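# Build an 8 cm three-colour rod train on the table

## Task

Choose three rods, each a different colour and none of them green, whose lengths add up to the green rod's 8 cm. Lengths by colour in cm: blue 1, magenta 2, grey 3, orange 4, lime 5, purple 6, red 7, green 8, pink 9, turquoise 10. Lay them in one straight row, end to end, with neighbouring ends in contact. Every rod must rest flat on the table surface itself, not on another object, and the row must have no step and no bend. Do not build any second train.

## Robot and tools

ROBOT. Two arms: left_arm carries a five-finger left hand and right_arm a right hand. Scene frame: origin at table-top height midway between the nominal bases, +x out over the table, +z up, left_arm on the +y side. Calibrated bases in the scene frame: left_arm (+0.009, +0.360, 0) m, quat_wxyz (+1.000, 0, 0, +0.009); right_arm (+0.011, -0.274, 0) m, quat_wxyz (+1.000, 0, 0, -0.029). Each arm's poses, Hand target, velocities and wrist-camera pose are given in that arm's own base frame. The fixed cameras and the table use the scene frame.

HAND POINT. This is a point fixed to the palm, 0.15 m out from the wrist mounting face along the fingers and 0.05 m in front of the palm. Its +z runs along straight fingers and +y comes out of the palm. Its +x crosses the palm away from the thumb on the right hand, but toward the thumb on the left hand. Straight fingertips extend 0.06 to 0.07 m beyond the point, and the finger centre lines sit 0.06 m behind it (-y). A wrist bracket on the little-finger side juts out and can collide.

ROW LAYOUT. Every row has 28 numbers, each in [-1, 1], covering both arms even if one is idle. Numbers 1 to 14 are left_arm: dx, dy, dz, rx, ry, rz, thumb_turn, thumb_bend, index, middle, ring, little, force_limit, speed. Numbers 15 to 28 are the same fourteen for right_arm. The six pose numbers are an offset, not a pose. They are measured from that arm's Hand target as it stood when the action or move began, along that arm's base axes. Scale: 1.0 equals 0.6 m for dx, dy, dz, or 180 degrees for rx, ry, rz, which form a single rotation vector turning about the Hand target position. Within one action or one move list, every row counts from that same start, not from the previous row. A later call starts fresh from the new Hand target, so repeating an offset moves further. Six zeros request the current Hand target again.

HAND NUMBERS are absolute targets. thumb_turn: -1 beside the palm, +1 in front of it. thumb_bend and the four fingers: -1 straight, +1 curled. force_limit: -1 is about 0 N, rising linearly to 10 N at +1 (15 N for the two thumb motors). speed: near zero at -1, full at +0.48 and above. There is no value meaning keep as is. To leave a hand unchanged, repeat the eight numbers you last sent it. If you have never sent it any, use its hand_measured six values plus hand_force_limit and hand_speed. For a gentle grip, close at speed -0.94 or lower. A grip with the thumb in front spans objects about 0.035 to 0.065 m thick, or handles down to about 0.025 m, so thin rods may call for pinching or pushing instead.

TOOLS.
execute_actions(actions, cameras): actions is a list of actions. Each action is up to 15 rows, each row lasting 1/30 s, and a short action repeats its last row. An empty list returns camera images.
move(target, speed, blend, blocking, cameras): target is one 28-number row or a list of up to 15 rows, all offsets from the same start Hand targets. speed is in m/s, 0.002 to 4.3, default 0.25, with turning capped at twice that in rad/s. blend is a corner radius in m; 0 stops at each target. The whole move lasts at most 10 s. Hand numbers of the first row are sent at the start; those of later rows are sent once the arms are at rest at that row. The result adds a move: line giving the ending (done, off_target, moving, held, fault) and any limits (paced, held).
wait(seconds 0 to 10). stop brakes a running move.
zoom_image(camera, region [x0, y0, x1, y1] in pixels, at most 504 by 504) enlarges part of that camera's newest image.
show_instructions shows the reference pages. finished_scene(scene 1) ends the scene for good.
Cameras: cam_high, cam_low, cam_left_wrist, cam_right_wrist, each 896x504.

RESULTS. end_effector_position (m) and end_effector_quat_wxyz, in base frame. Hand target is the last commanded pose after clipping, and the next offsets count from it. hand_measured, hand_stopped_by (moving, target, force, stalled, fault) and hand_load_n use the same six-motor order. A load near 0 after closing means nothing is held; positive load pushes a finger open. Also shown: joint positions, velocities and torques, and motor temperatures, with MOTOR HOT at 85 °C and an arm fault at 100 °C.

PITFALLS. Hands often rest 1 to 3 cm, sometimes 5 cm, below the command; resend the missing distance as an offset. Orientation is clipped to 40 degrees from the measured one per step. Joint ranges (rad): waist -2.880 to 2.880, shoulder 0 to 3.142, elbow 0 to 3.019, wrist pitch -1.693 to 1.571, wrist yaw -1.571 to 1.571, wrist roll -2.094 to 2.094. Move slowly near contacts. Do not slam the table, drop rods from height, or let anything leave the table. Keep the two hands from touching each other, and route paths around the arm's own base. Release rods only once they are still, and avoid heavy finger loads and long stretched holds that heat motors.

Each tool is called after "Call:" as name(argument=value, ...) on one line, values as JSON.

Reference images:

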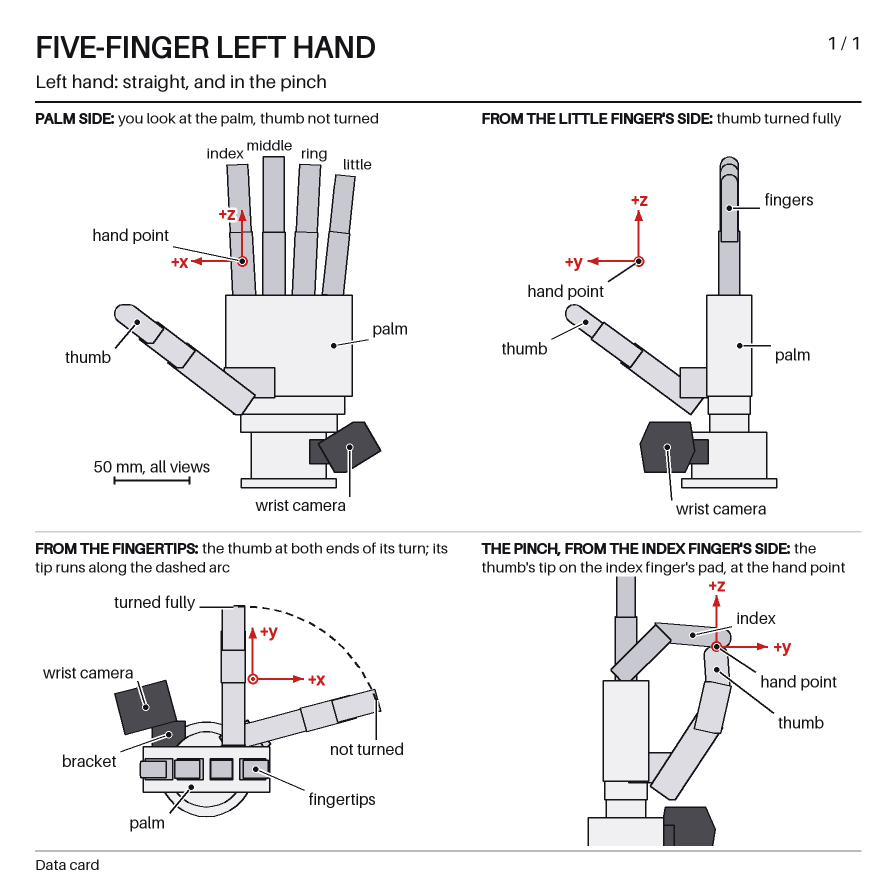

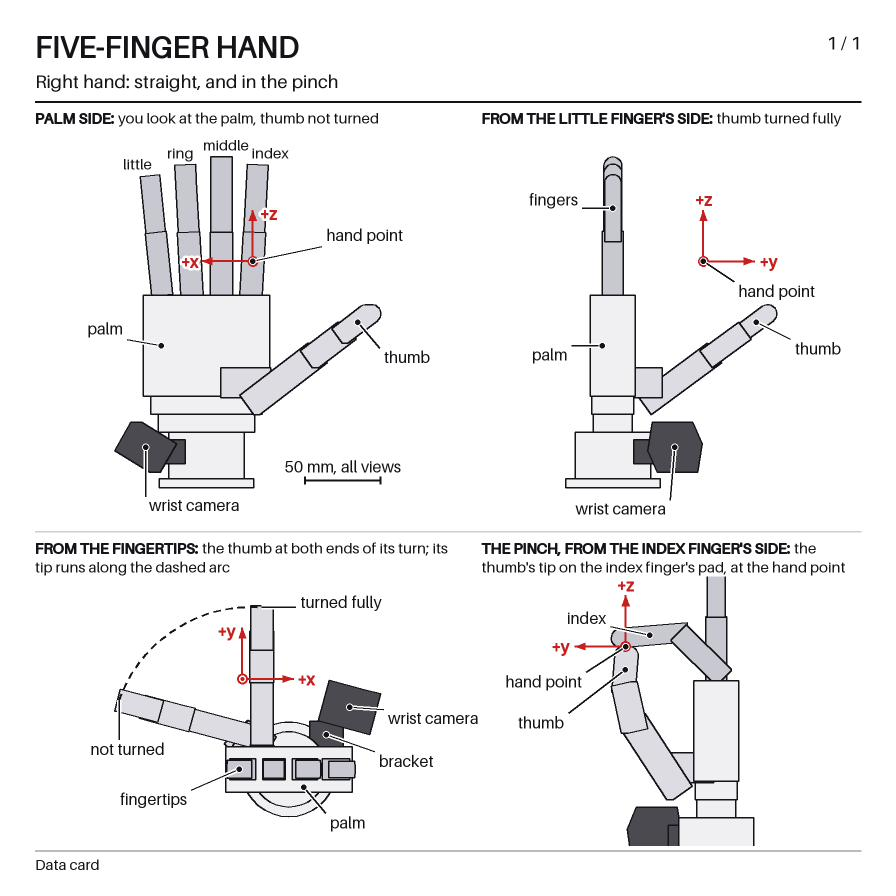

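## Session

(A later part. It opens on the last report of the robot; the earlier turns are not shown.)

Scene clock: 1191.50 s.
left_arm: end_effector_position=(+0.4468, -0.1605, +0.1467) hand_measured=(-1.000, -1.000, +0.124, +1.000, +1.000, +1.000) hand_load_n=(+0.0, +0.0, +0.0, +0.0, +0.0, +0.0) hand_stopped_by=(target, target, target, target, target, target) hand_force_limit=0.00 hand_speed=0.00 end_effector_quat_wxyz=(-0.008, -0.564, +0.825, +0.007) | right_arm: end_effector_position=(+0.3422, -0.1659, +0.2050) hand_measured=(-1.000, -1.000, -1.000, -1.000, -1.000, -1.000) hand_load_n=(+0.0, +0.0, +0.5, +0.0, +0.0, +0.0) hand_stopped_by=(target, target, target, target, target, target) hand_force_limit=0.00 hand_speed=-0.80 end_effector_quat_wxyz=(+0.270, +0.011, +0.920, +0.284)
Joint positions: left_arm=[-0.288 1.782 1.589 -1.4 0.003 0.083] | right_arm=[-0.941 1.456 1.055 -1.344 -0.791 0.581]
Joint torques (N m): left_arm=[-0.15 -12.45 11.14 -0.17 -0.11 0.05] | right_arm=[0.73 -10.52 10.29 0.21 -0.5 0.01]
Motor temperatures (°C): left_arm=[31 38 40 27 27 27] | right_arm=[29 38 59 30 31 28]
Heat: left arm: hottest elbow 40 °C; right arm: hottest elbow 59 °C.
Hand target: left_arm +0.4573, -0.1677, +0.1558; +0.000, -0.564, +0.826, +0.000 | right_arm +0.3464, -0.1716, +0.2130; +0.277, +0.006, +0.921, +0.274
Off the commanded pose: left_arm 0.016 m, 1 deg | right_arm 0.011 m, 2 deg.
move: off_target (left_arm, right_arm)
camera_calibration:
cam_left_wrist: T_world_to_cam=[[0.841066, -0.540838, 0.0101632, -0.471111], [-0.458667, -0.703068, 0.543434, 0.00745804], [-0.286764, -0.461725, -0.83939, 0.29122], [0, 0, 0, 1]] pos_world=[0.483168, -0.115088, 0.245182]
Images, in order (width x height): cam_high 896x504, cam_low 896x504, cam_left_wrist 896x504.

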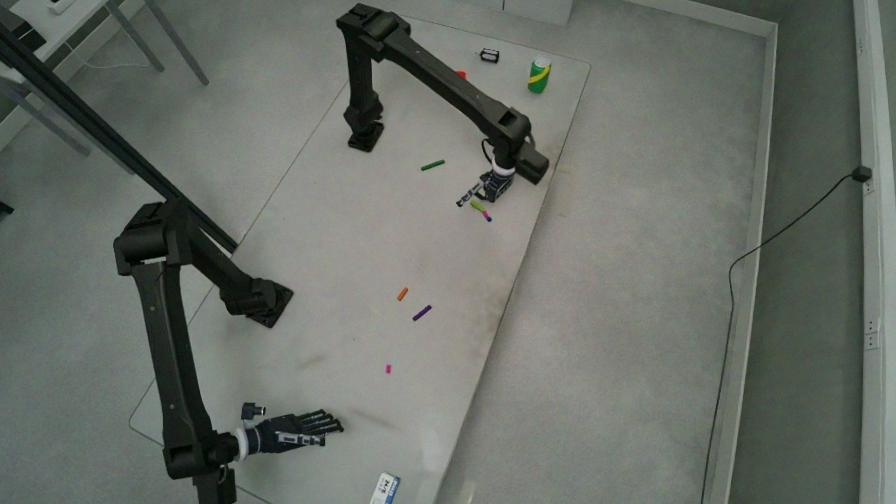

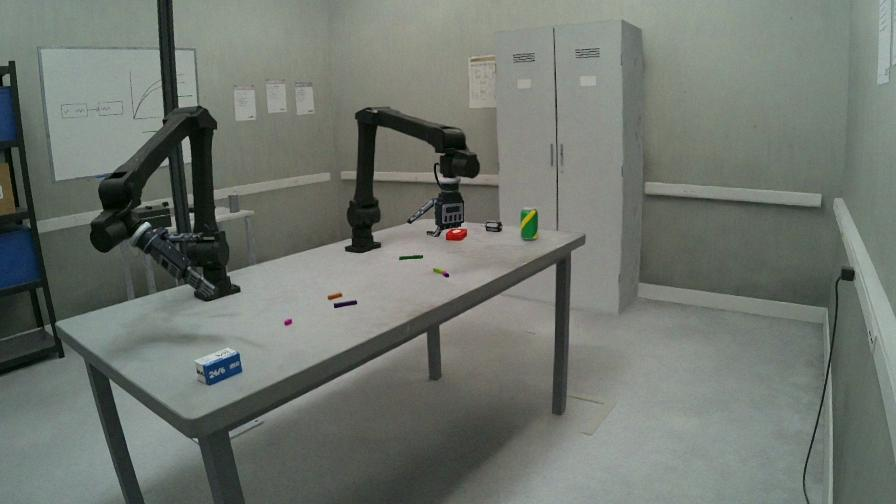

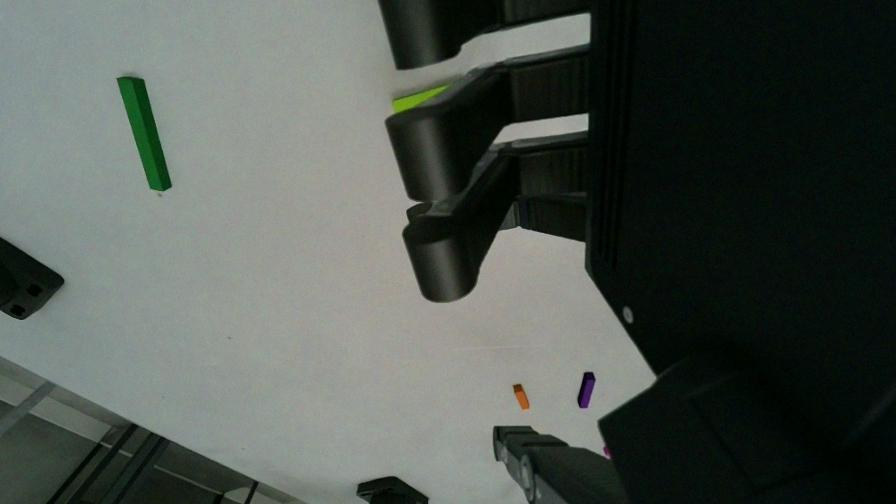

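Call:
move(target=[0.0133,-0.01,-0.1297,0,0,0,-1,-1,0.125,1,1,1,0.0,0.0,0,0,0,0,0,0,-1,-1,-1,-1,-1,-1,0.0,-0.8], speed=0.1, cameras=["cam_high", "cam_low"])

Call:
zoom_image(camera="cam_high", region=[440, 170, 530, 240])

Call:
zoom_image(camera="cam_low", region=[390, 200, 490, 290])

Scene clock: 1200.80 s.
left_arm: end_effector_position=(+0.4627, -0.1687, +0.0816) hand_measured=(-1.000, -1.000, +0.124, +1.000, +1.000, +1.000) hand_load_n=(+0.0, -0.5, +0.0, +0.0, +0.0, +0.0) hand_stopped_by=(target, target, target, target, target, target) hand_force_limit=0.00 hand_speed=0.00 end_effector_quat_wxyz=(-0.003, -0.564, +0.826, +0.002) | right_arm: end_effector_position=(+0.3422, -0.1659, +0.2050) hand_measured=(-1.000, -1.000, -1.000, -1.000, -1.000, -1.000) hand_load_n=(+0.0, +0.0, +0.0, +0.0, +0.0, +0.0) hand_stopped_by=(target, target, target, target, target, target) hand_force_limit=0.00 hand_speed=-0.80 end_effector_quat_wxyz=(+0.270, +0.011, +0.920, +0.284)
Joint positions: left_arm=[-0.294 1.86 1.527 -1.245 0.003 0.077] | right_arm=[-0.941 1.456 1.055 -1.344 -0.791 0.581]
Joint torques (N m): left_arm=[-0.03 -13.68 7.64 0.62 -0.11 0.04] | right_arm=[0.73 -10.58 10.28 0.21 -0.5 0]
Motor temperatures (°C): left_arm=[31 38 40 27 27 27] | right_arm=[29 38 59 30 31 28]
Heat: left arm: hottest elbow 40 °C; right arm: hottest elbow 59 °C.
Hand target: left_arm +0.4652, -0.1737, +0.0781; +0.000, -0.564, +0.826, +0.000 | right_arm +0.3464, -0.1716, +0.2130; +0.277, +0.006, +0.921, +0.274
Off the commanded pose: left_arm 0.007 m, 0 deg | right_arm 0.011 m, 2 deg.
move: off_target (right_arm)
Images, in order (width x height): cam_high 896x504, cam_low 896x504.

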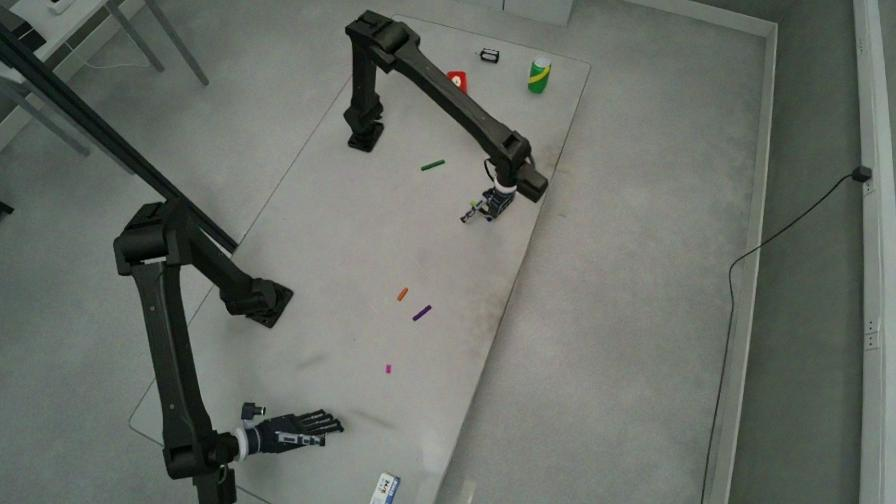

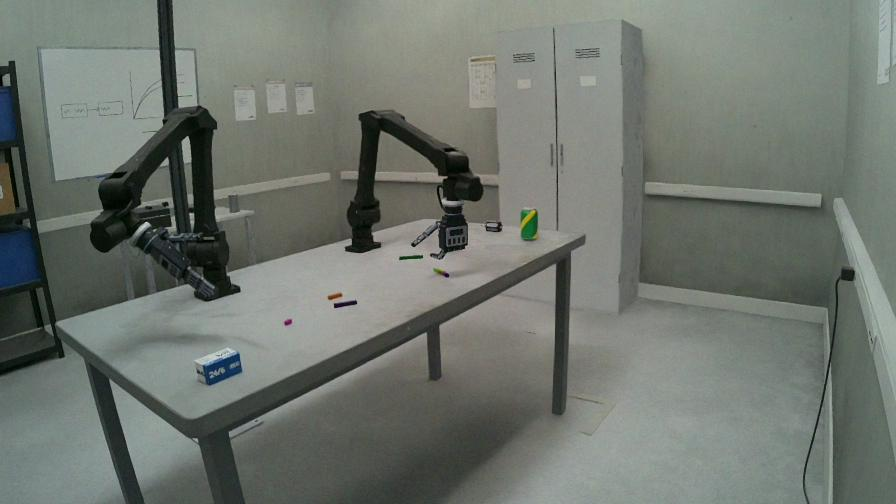

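Scaled by 5.600 from the camera's 896x504 image, which has a finer 1280x720 frame.

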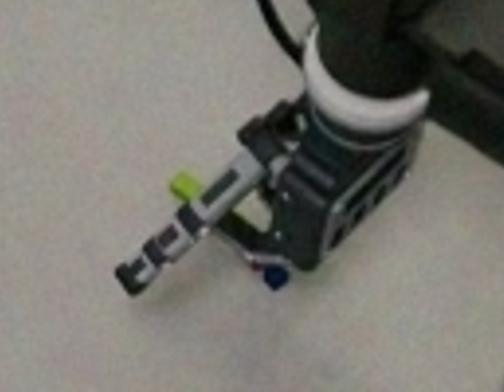

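Scaled by 5.040 from the camera's 896x504 image, which has a finer 1280x720 frame.

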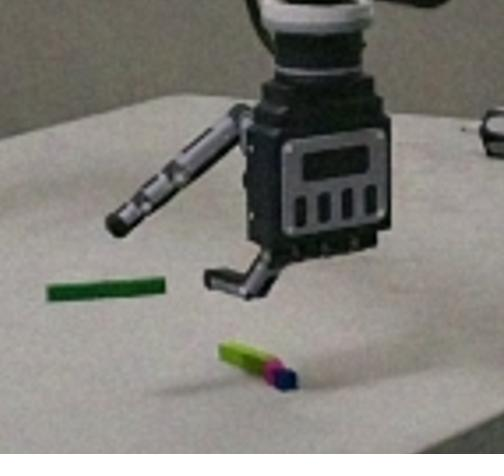

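Call:
move(target=[-0.0068,0.0027,-0.0602,0,0,0,-1,-1,0.25,1,1,1,0.0,0.0,0,0,0,0,0,0,-1,-1,-1,-1,-1,-1,0.0,-0.8], speed=0.07, cameras=["cam_high", "cam_low"])

Call:
zoom_image(camera="cam_low", region=[410, 230, 480, 290])

Call:
zoom_image(camera="cam_high", region=[455, 180, 515, 230])

Scene clock: 1207.43 s.
left_arm: end_effector_position=(+0.4593, -0.1677, +0.0469) hand_measured=(-1.000, -1.000, +0.250, +1.000, +1.000, +1.000) hand_load_n=(+0.0, +0.0, +0.5, +0.0, +0.0, +0.0) hand_stopped_by=(target, target, target, target, target, target) hand_force_limit=0.00 hand_speed=0.00 end_effector_quat_wxyz=(-0.002, -0.564, +0.825, +0.000) | right_arm: end_effector_position=(+0.3422, -0.1659, +0.2050) hand_measured=(-1.000, -1.000, -1.000, -1.000, -1.000, -1.000) hand_load_n=(+0.0, +0.0, +0.0, +0.0, +0.0, +0.0) hand_stopped_by=(target, target, target, target, target, target) hand_force_limit=0.00 hand_speed=-0.80 end_effector_quat_wxyz=(+0.270, +0.011, +0.920, +0.284)
Joint positions: left_arm=[-0.294 1.882 1.463 -1.155 0.003 0.077] | right_arm=[-0.941 1.456 1.055 -1.344 -0.791 0.581]
Joint torques (N m): left_arm=[0.15 -12.98 7.32 0.64 -0.14 0.07] | right_arm=[0.62 -10.52 10.28 0.21 -0.5 0]
Motor temperatures (°C): left_arm=[31 38 40 27 27 27] | right_arm=[29 38 59 30 31 28]
Heat: left arm: hottest elbow 40 °C; right arm: hottest elbow 59 °C.
Hand target: left_arm +0.4612, -0.1721, +0.0418; +0.000, -0.564, +0.826, +0.000 | right_arm +0.3464, -0.1716, +0.2130; +0.277, +0.006, +0.921, +0.274
Off the commanded pose: left_arm 0.007 m, 0 deg | right_arm 0.011 m, 2 deg.
move: off_target (right_arm)
Images, in order (width x height): cam_high 896x504, cam_low 896x504.

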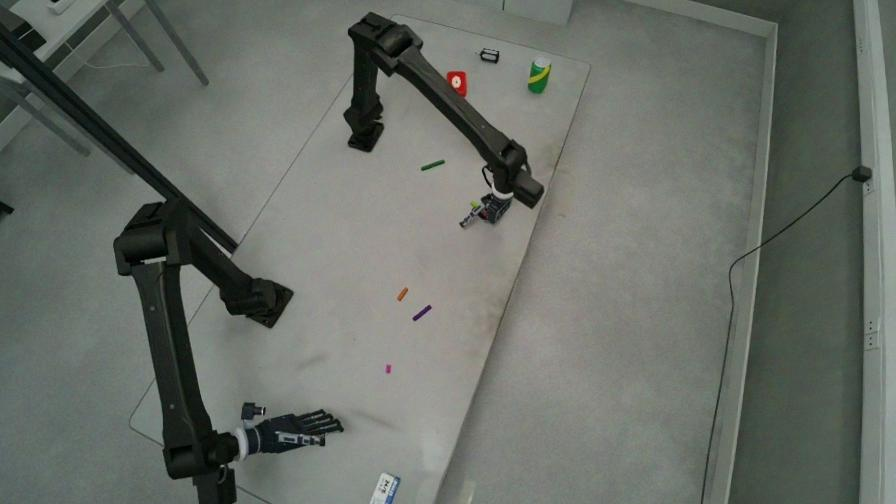

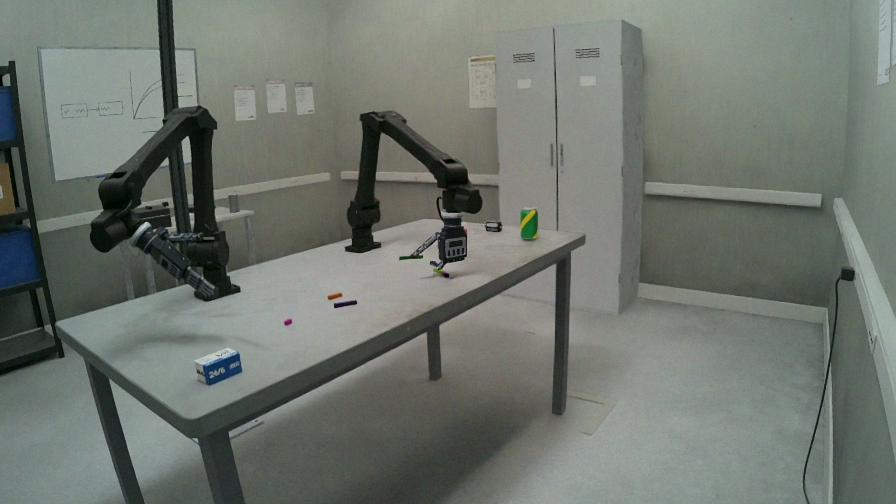

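Scaled by 7.200 from the camera's 896x504 image, which has a finer 1280x720 frame.

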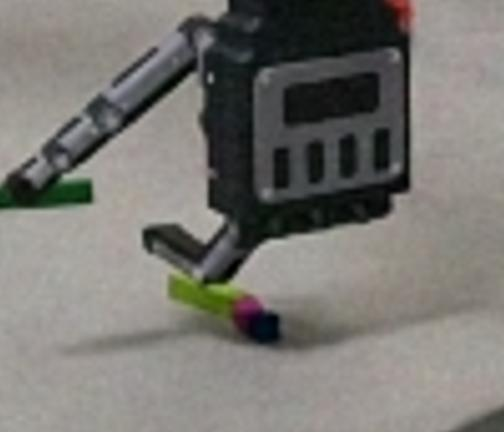

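Scaled by 8.400 from the camera's 896x504 image, which has a finer 1280x720 frame.

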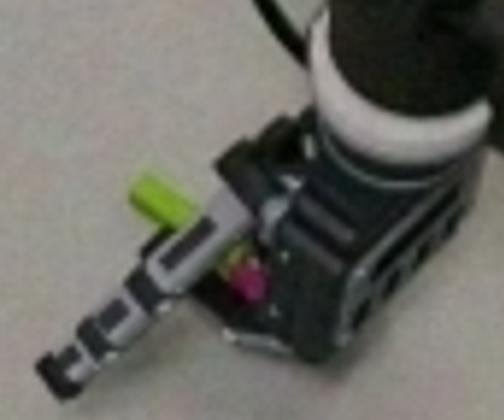

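Call:
move(target=[0,0,-0.0167,0,0,0,-1,-1,0.17,1,1,1,0.0,0.0,0,0,0,0,0,0,-1,-1,-1,-1,-1,-1,0.0,-0.8], speed=0.05, cameras=["cam_high", "cam_low"])

Call:
zoom_image(camera="cam_low", region=[415, 240, 475, 290])

Call:
zoom_image(camera="cam_high", region=[455, 180, 515, 230])

Scene clock: 1215.33 s.
left_arm: end_effector_position=(+0.4604, -0.1680, +0.0392) hand_measured=(-1.000, -1.000, +0.170, +1.000, +1.000, +1.000) hand_load_n=(+0.0, +0.0, +0.0, +0.0, +0.0, +0.0) hand_stopped_by=(target, target, target, target, target, target) hand_force_limit=0.00 hand_speed=0.00 end_effector_quat_wxyz=(-0.001, -0.564, +0.825, -0.002) | right_arm: end_effector_position=(+0.3422, -0.1659, +0.2050) hand_measured=(-1.000, -1.000, -1.000, -1.000, -1.000, -1.000) hand_load_n=(+0.0, +0.0, +0.0, +0.0, +0.0, +0.0) hand_stopped_by=(target, target, target, target, target, target) hand_force_limit=0.00 hand_speed=-0.80 end_effector_quat_wxyz=(+0.270, +0.011, +0.920, +0.284)
Joint positions: left_arm=[-0.294 1.889 1.453 -1.132 0.003 0.077] | right_arm=[-0.941 1.456 1.055 -1.344 -0.791 0.581]
Joint torques (N m): left_arm=[0.38 -12.92 6.99 0.65 -0.14 0.07] | right_arm=[0.73 -10.58 10.28 0.2 -0.5 0.01]
Motor temperatures (°C): left_arm=[31 39 41 27 27 27] | right_arm=[29 38 59 30 31 28]
Heat: left arm: hottest elbow 41 °C; right arm: hottest elbow 59 °C.
Hand target: left_arm +0.4612, -0.1721, +0.0319; +0.000, -0.564, +0.826, +0.000 | right_arm +0.3464, -0.1716, +0.2130; +0.277, +0.006, +0.921, +0.274
Off the commanded pose: left_arm 0.009 m, 0 deg | right_arm 0.011 m, 2 deg.
move: off_target (right_arm)
Images, in order (width x height): cam_high 896x504, cam_low 896x504.

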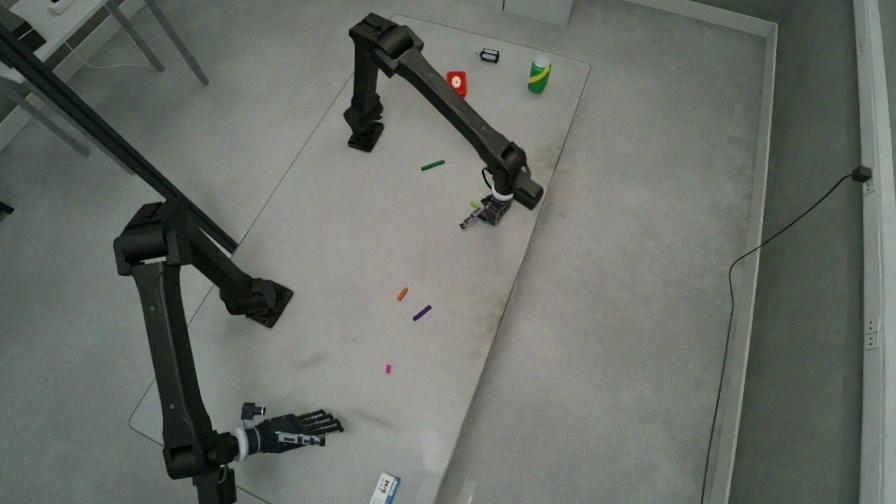

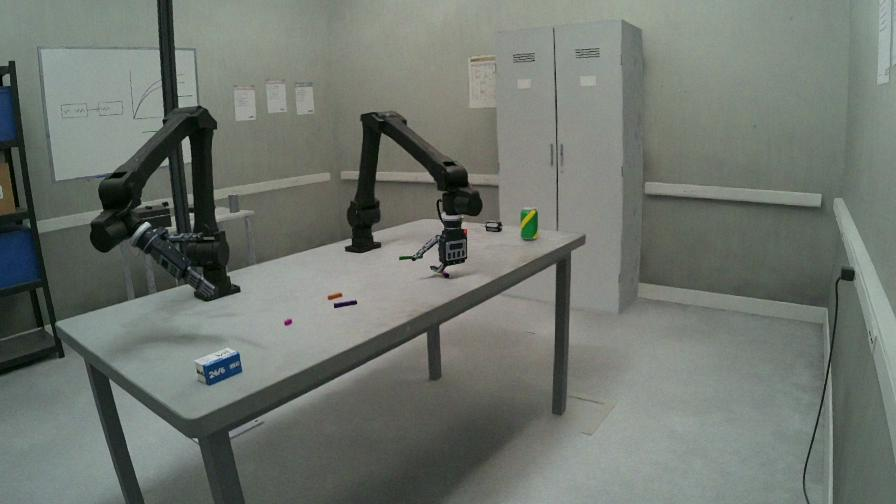

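Scaled by 8.400 from the camera's 896x504 image, which has a finer 1280x720 frame.

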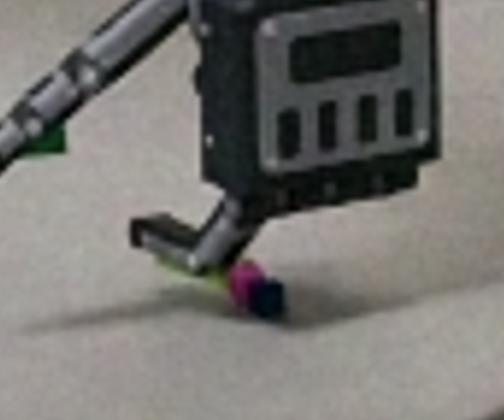

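Scaled by 8.400 from the camera's 896x504 image, which has a finer 1280x720 frame.

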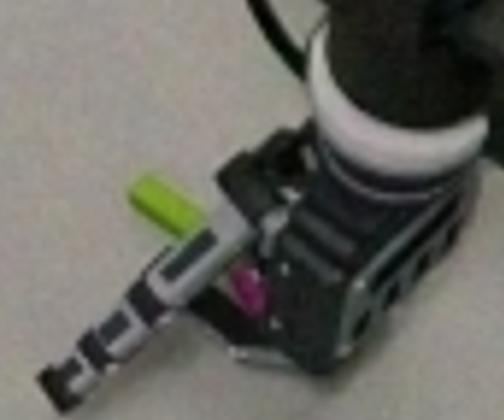

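Call:
move(target=[0,0,-0.0133,0,0,0,-1,-1,0.15,1,1,1,0.0,0.0,0,0,0,0,0,0,-1,-1,-1,-1,-1,-1,0.0,-0.8], speed=0.05, cameras=["cam_high", "cam_low"])

Call:
zoom_image(camera="cam_low", region=[420, 250, 470, 290])

Call:
zoom_image(camera="cam_high", region=[455, 180, 515, 230])

Scene clock: 1226.60 s.
left_arm: end_effector_position=(+0.4604, -0.1680, +0.0310) hand_measured=(-1.000, -1.000, +0.150, +1.000, +1.000, +1.000) hand_load_n=(+0.0, +0.0, +0.0, +0.0, +0.0, +0.0) hand_stopped_by=(target, target, target, target, target, target) hand_force_limit=0.00 hand_speed=0.00 end_effector_quat_wxyz=(-0.001, -0.564, +0.825, -0.002) | right_arm: end_effector_position=(+0.3422, -0.1659, +0.2050) hand_measured=(-1.000, -1.000, -1.000, -1.000, -1.000, -1.000) hand_load_n=(+0.0, +0.0, +0.5, +0.0, +0.0, +0.0) hand_stopped_by=(target, target, target, target, target, target) hand_force_limit=0.00 hand_speed=-0.80 end_effector_quat_wxyz=(+0.270, +0.011, +0.920, +0.284)
Joint positions: left_arm=[-0.294 1.899 1.444 -1.114 0.003 0.077] | right_arm=[-0.941 1.456 1.055 -1.344 -0.791 0.581]
Joint torques (N m): left_arm=[-0.15 -13.04 7.12 0.64 -0.12 0.06] | right_arm=[0.73 -10.58 10.28 0.23 -0.51 0.01]
Motor temperatures (°C): left_arm=[31 39 41 27 27 27] | right_arm=[29 38 59 30 31 28]
Heat: left arm: hottest elbow 41 °C; right arm: hottest elbow 59 °C.
Hand target: left_arm +0.4611, -0.1721, +0.0238; +0.000, -0.564, +0.826, +0.000 | right_arm +0.3464, -0.1716, +0.2130; +0.277, +0.006, +0.921, +0.274
Off the commanded pose: left_arm 0.008 m, 0 deg | right_arm 0.011 m, 2 deg.
move: off_target (right_arm)
Images, in order (width x height): cam_high 896x504, cam_low 896x504.

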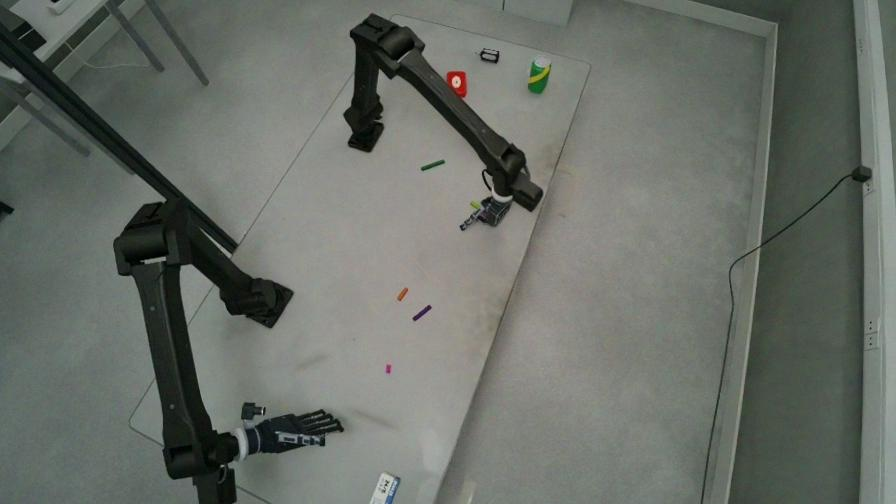

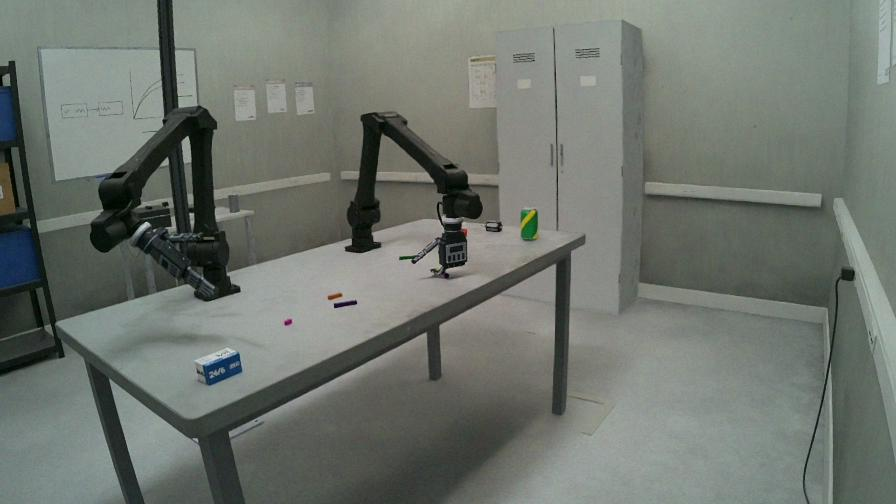

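Scaled by 10.080 from the camera's 896x504 image, which has a finer 1280x720 frame.

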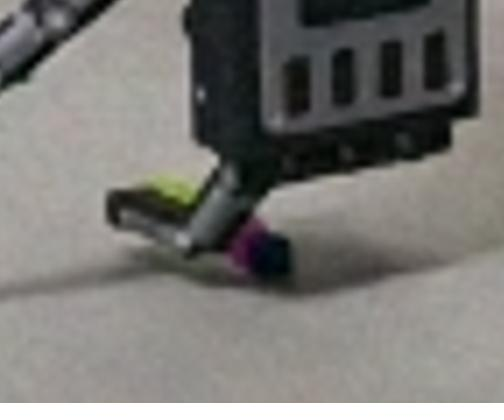

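Scaled by 8.400 from the camera's 896x504 image, which has a finer 1280x720 frame.

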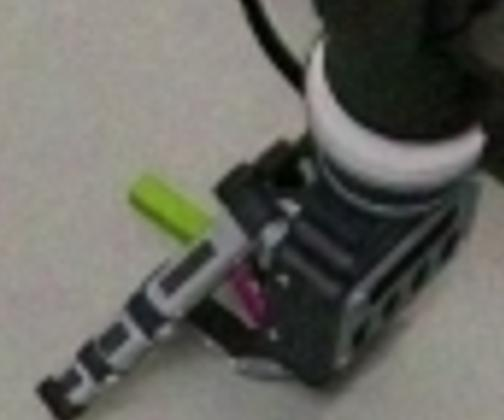

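Call:
move(target=[0,0,-0.0067,0,0,0,-1,-1,0.15,1,1,1,0.0,0.0,0,0,0,0,0,0,-1,-1,-1,-1,-1,-1,0.0,-0.8], speed=0.03, cameras=["cam_high", "cam_low"])

Call:
zoom_image(camera="cam_low", region=[420, 250, 470, 290])

Scene clock: 1231.23 s.
left_arm: end_effector_position=(+0.4609, -0.1681, +0.0278) hand_measured=(-1.000, -1.000, +0.150, +1.000, +1.000, +1.000) hand_load_n=(+0.0, +0.0, +0.0, +0.0, +0.0, +0.0) hand_stopped_by=(target, target, target, target, target, target) hand_force_limit=0.00 hand_speed=0.00 end_effector_quat_wxyz=(+0.000, -0.564, +0.825, -0.002) | right_arm: end_effector_position=(+0.3422, -0.1659, +0.2050) hand_measured=(-1.000, -1.000, -1.000, -1.000, -1.000, -1.000) hand_load_n=(+0.0, +0.0, +0.0, +0.0, +0.0, +0.0) hand_stopped_by=(target, target, target, target, target, target) hand_force_limit=0.00 hand_speed=-0.80 end_effector_quat_wxyz=(+0.270, +0.011, +0.920, +0.284)
Joint positions: left_arm=[-0.294 1.902 1.44 -1.105 0.003 0.077] | right_arm=[-0.941 1.456 1.055 -1.344 -0.791 0.581]
Joint torques (N m): left_arm=[0.15 -12.69 7.04 0.66 -0.13 0.08] | right_arm=[0.73 -10.64 10.28 0.21 -0.5 0.01]
Motor temperatures (°C): left_arm=[31 39 41 27 27 27] | right_arm=[29 38 59 30 31 28]
Heat: left arm: hottest elbow 41 °C; right arm: hottest elbow 59 °C.
Hand target: left_arm +0.4612, -0.1722, +0.0200; +0.000, -0.564, +0.826, +0.000 | right_arm +0.3464, -0.1716, +0.2130; +0.277, +0.006, +0.921, +0.274
Off the commanded pose: left_arm 0.009 m, 0 deg | right_arm 0.011 m, 2 deg.
move: off_target (right_arm)
Images, in order (width x height): cam_high 896x504, cam_low 896x504.

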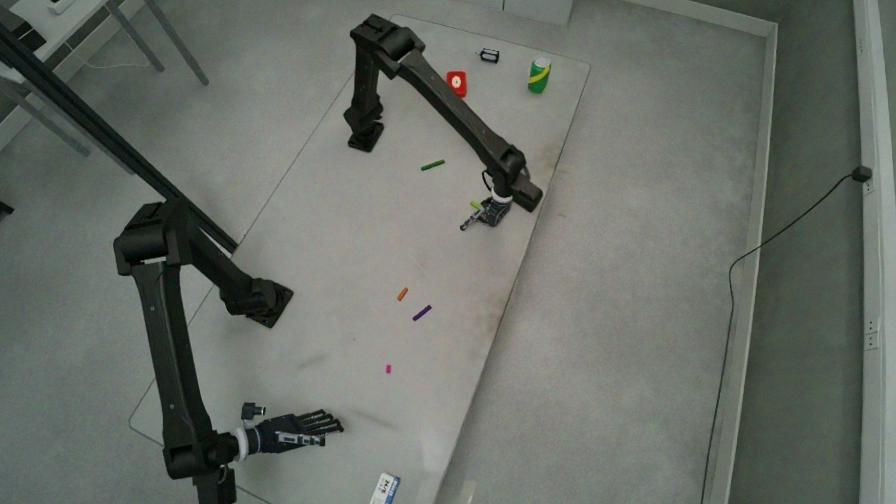

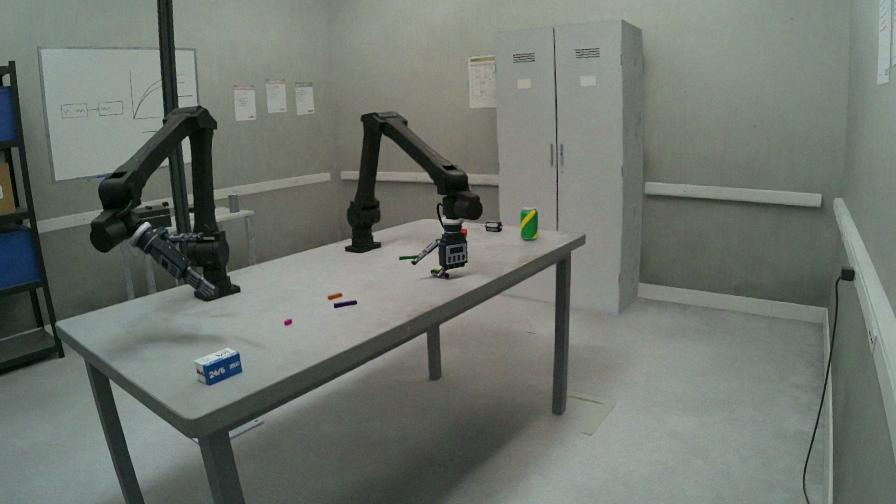

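Scaled by 10.080 from the camera's 896x504 image, which has a finer 1280x720 frame.

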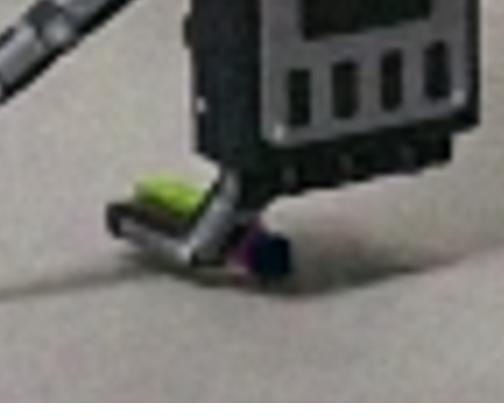

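Call:
execute_actions(actions=[], cameras=["cam_left_wrist", "cam_high", "cam_low"])

Call:
zoom_image(camera="cam_left_wrist", region=[360, 40, 620, 260])

Call:
zoom_image(camera="cam_high", region=[460, 190, 510, 230])

Scene clock: 1234.03 s.
left_arm: end_effector_position=(+0.4609, -0.1681, +0.0278) hand_measured=(-1.000, -1.000, +0.150, +1.000, +1.000, +1.000) hand_load_n=(+0.0, +0.0, +0.0, +0.0, +0.0, +0.0) hand_stopped_by=(target, target, target, target, target, target) hand_force_limit=0.00 hand_speed=0.00 end_effector_quat_wxyz=(+0.000, -0.564, +0.825, -0.002) | right_arm: end_effector_position=(+0.3422, -0.1659, +0.2050) hand_measured=(-1.000, -1.000, -1.000, -1.000, -1.000, -1.000) hand_load_n=(+0.0, +0.0, +0.0, +0.0, +0.0, +0.0) hand_stopped_by=(target, target, target, target, target, target) hand_force_limit=0.00 hand_speed=-0.80 end_effector_quat_wxyz=(+0.270, +0.011, +0.920, +0.284)
Joint positions: left_arm=[-0.294 1.902 1.44 -1.105 0.003 0.077] | right_arm=[-0.941 1.456 1.055 -1.344 -0.791 0.581]
Joint velocities: within noise
Joint torques (N m): left_arm=[0.15 -12.98 7.05 0.61 -0.13 0.05] | right_arm=[0.62 -10.58 10.28 0.21 -0.51 0.01]
Motor temperatures (°C): left_arm=[31 39 41 27 27 27] | right_arm=[29 38 59 30 31 28]
Heat: left arm: hottest elbow 41 °C; right arm: hottest elbow 59 °C.
Hand target: left_arm +0.4612, -0.1722, +0.0200; +0.000, -0.564, +0.826, +0.000 | right_arm +0.3464, -0.1716, +0.2130; +0.277, +0.006, +0.921, +0.274
Off the commanded pose: left_arm 0.009 m, 0 deg | right_arm 0.011 m, 2 deg.
camera_calibration:
cam_left_wrist: T_world_to_cam=[[0.840749, -0.54032, 0.0345697, -0.486284], [-0.471651, -0.699554, 0.536815, 0.0798272], [-0.265868, -0.467631, -0.842992, 0.181404], [0, 0, 0, 1]] pos_world=[0.494723, -0.122075, 0.12688]
Images, in order (width x height): cam_high 896x504, cam_low 896x504, cam_left_wrist 896x504.

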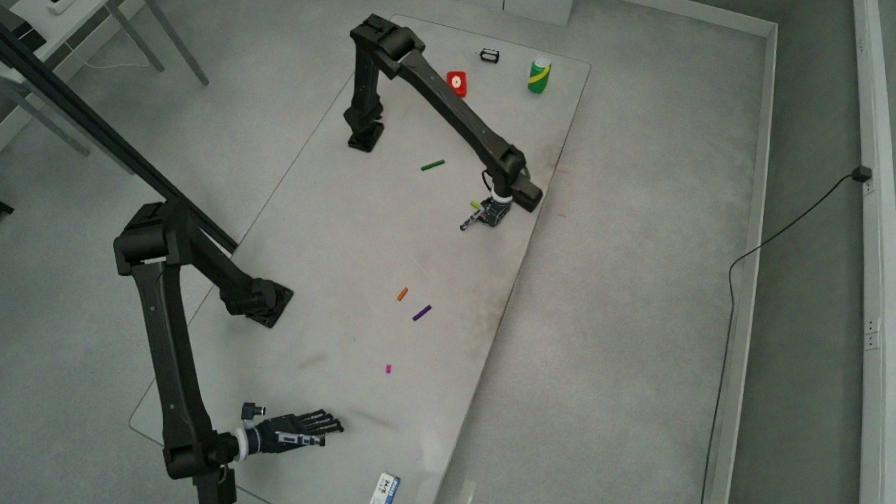

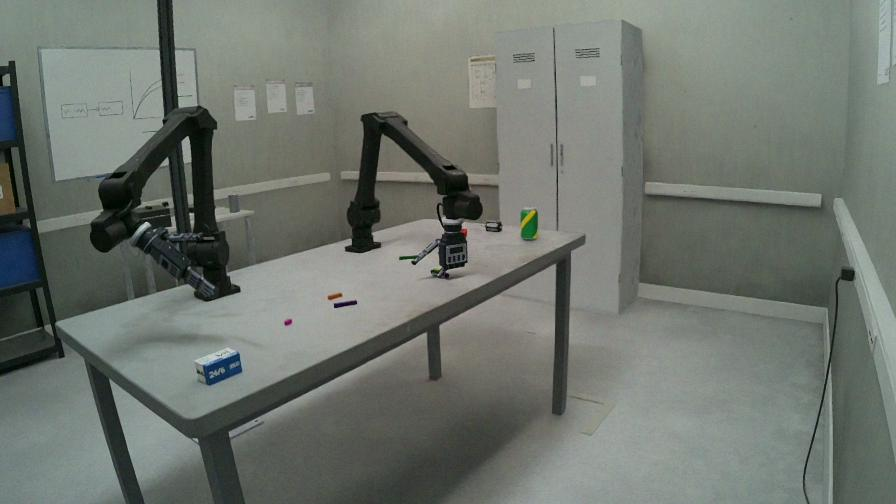

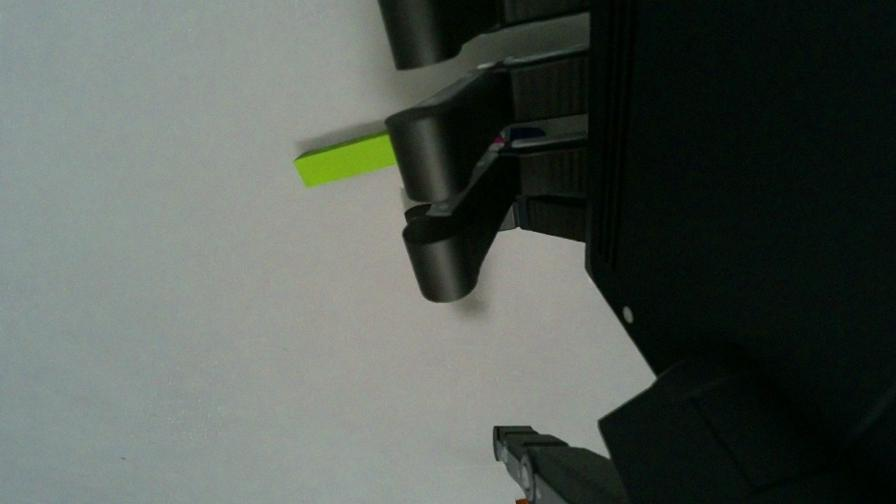

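Scaled by 1.938 from the camera's 896x504 image, which has a finer 1280x720 frame.

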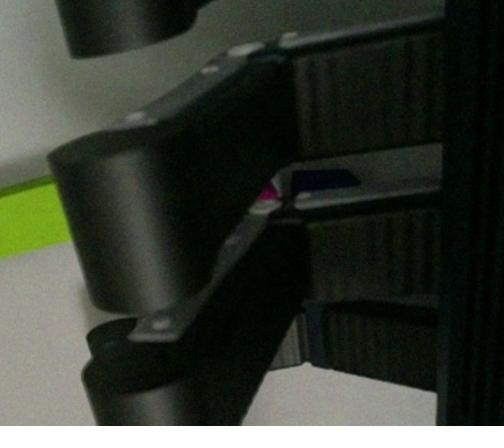

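Scaled by 10.080 from the camera's 896x504 image, which has a finer 1280x720 frame.

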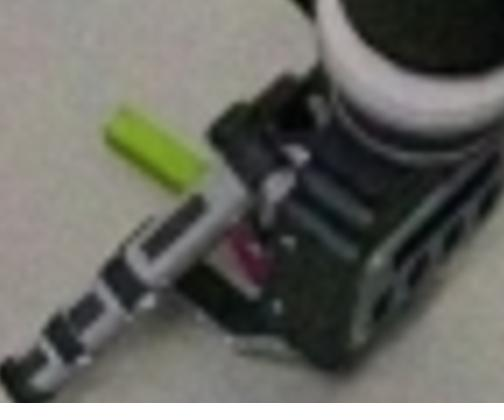

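Call:
move(target=[0.0042,0.0198,0.0108,0,0,0,-1,-1,0.15,1,1,1,0.0,0.0,0,0,0,0,0,0,-1,-1,-1,-1,-1,-1,0.0,-0.8], speed=0.03, cameras=["cam_high", "cam_low", "cam_left_wrist"])

Call:
zoom_image(camera="cam_low", region=[420, 250, 470, 290])

Call:
zoom_image(camera="cam_high", region=[460, 190, 510, 230])

Scene clock: 1242.23 s.
left_arm: end_effector_position=(+0.4616, -0.1655, +0.0278) hand_measured=(-1.000, -1.000, +0.150, +1.000, +1.000, +1.000) hand_load_n=(+0.0, +0.0, +0.0, +0.0, +0.0, +0.0) hand_stopped_by=(target, target, target, target, target, target) hand_force_limit=0.00 hand_speed=0.00 end_effector_quat_wxyz=(+0.000, -0.564, +0.826, -0.002) | right_arm: end_effector_position=(+0.3422, -0.1659, +0.2050) hand_measured=(-1.000, -1.000, -1.000, -1.000, -1.000, -1.000) hand_load_n=(+0.0, +0.0, +0.0, +0.0, +0.0, +0.5) hand_stopped_by=(target, target, target, target, target, target) hand_force_limit=0.00 hand_speed=-0.80 end_effector_quat_wxyz=(+0.270, +0.011, +0.920, +0.284)
Joint positions: left_arm=[-0.289 1.902 1.44 -1.105 0.003 0.082] | right_arm=[-0.941 1.456 1.055 -1.344 -0.791 0.581]
Joint torques (N m): left_arm=[1.38 -13.92 7.21 0.08 -0.12 0.23] | right_arm=[0.79 -10.58 10.29 0.2 -0.5 0.02]
Motor temperatures (°C): left_arm=[31 39 42 27 27 27] | right_arm=[29 38 59 30 31 28]
Heat: left arm: hottest elbow 42 °C; right arm: hottest elbow 59 °C.
Hand target: left_arm +0.4637, -0.1603, +0.0264; +0.000, -0.564, +0.826, +0.000 | right_arm +0.3464, -0.1716, +0.2130; +0.277, +0.006, +0.921, +0.274
Off the commanded pose: left_arm 0.006 m, 0 deg | right_arm 0.011 m, 2 deg.
move: off_target (right_arm)
camera_calibration:
cam_left_wrist: T_world_to_cam=[[0.840353, -0.540934, 0.0346081, -0.485381], [-0.472185, -0.699206, 0.536799, 0.0824016], [-0.266174, -0.467442, -0.843, 0.183055], [0, 0, 0, 1]] pos_world=[0.495524, -0.119376, 0.12688]
Images, in order (width x height): cam_high 896x504, cam_low 896x504, cam_left_wrist 896x504.

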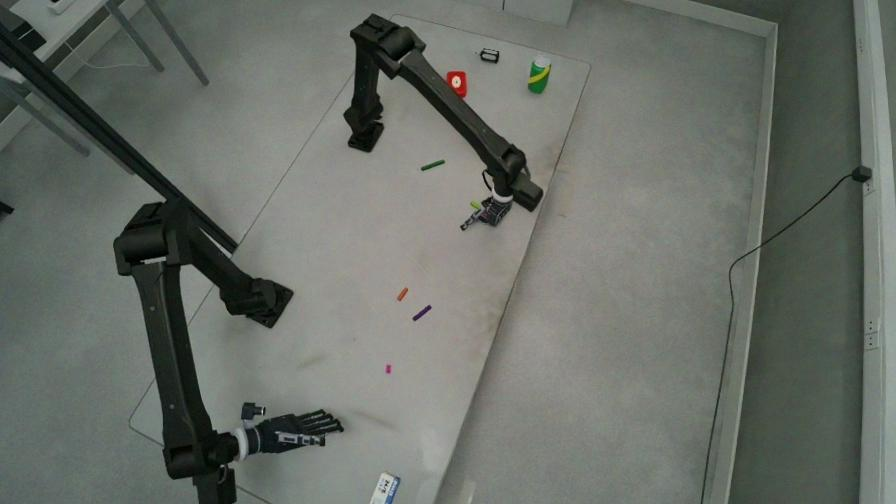

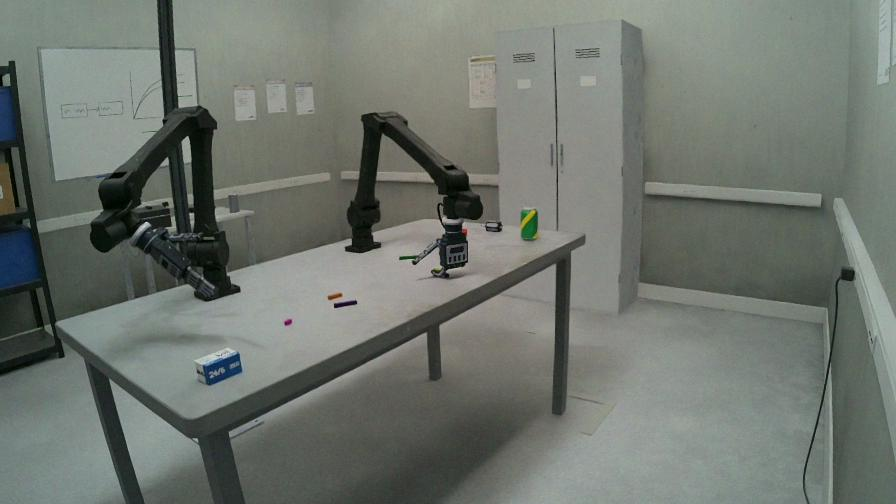

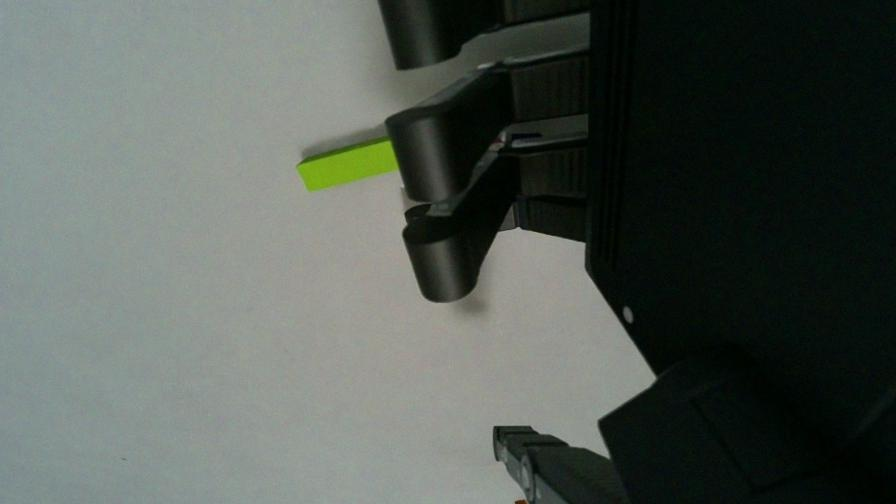

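Scaled by 10.080 from the camera's 896x504 image, which has a finer 1280x720 frame.

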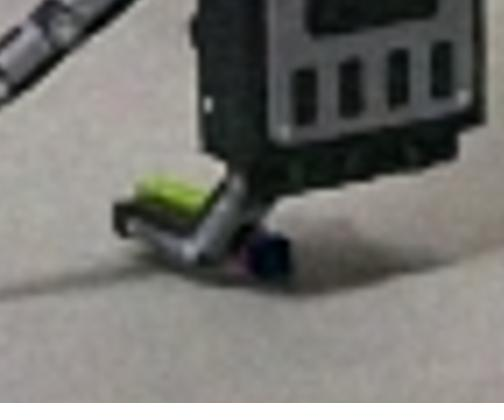

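Scaled by 10.080 from the camera's 896x504 image, which has a finer 1280x720 frame.

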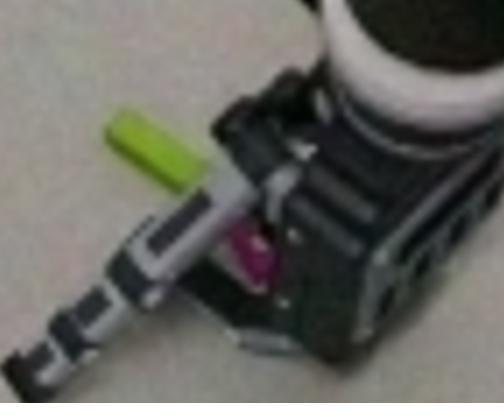

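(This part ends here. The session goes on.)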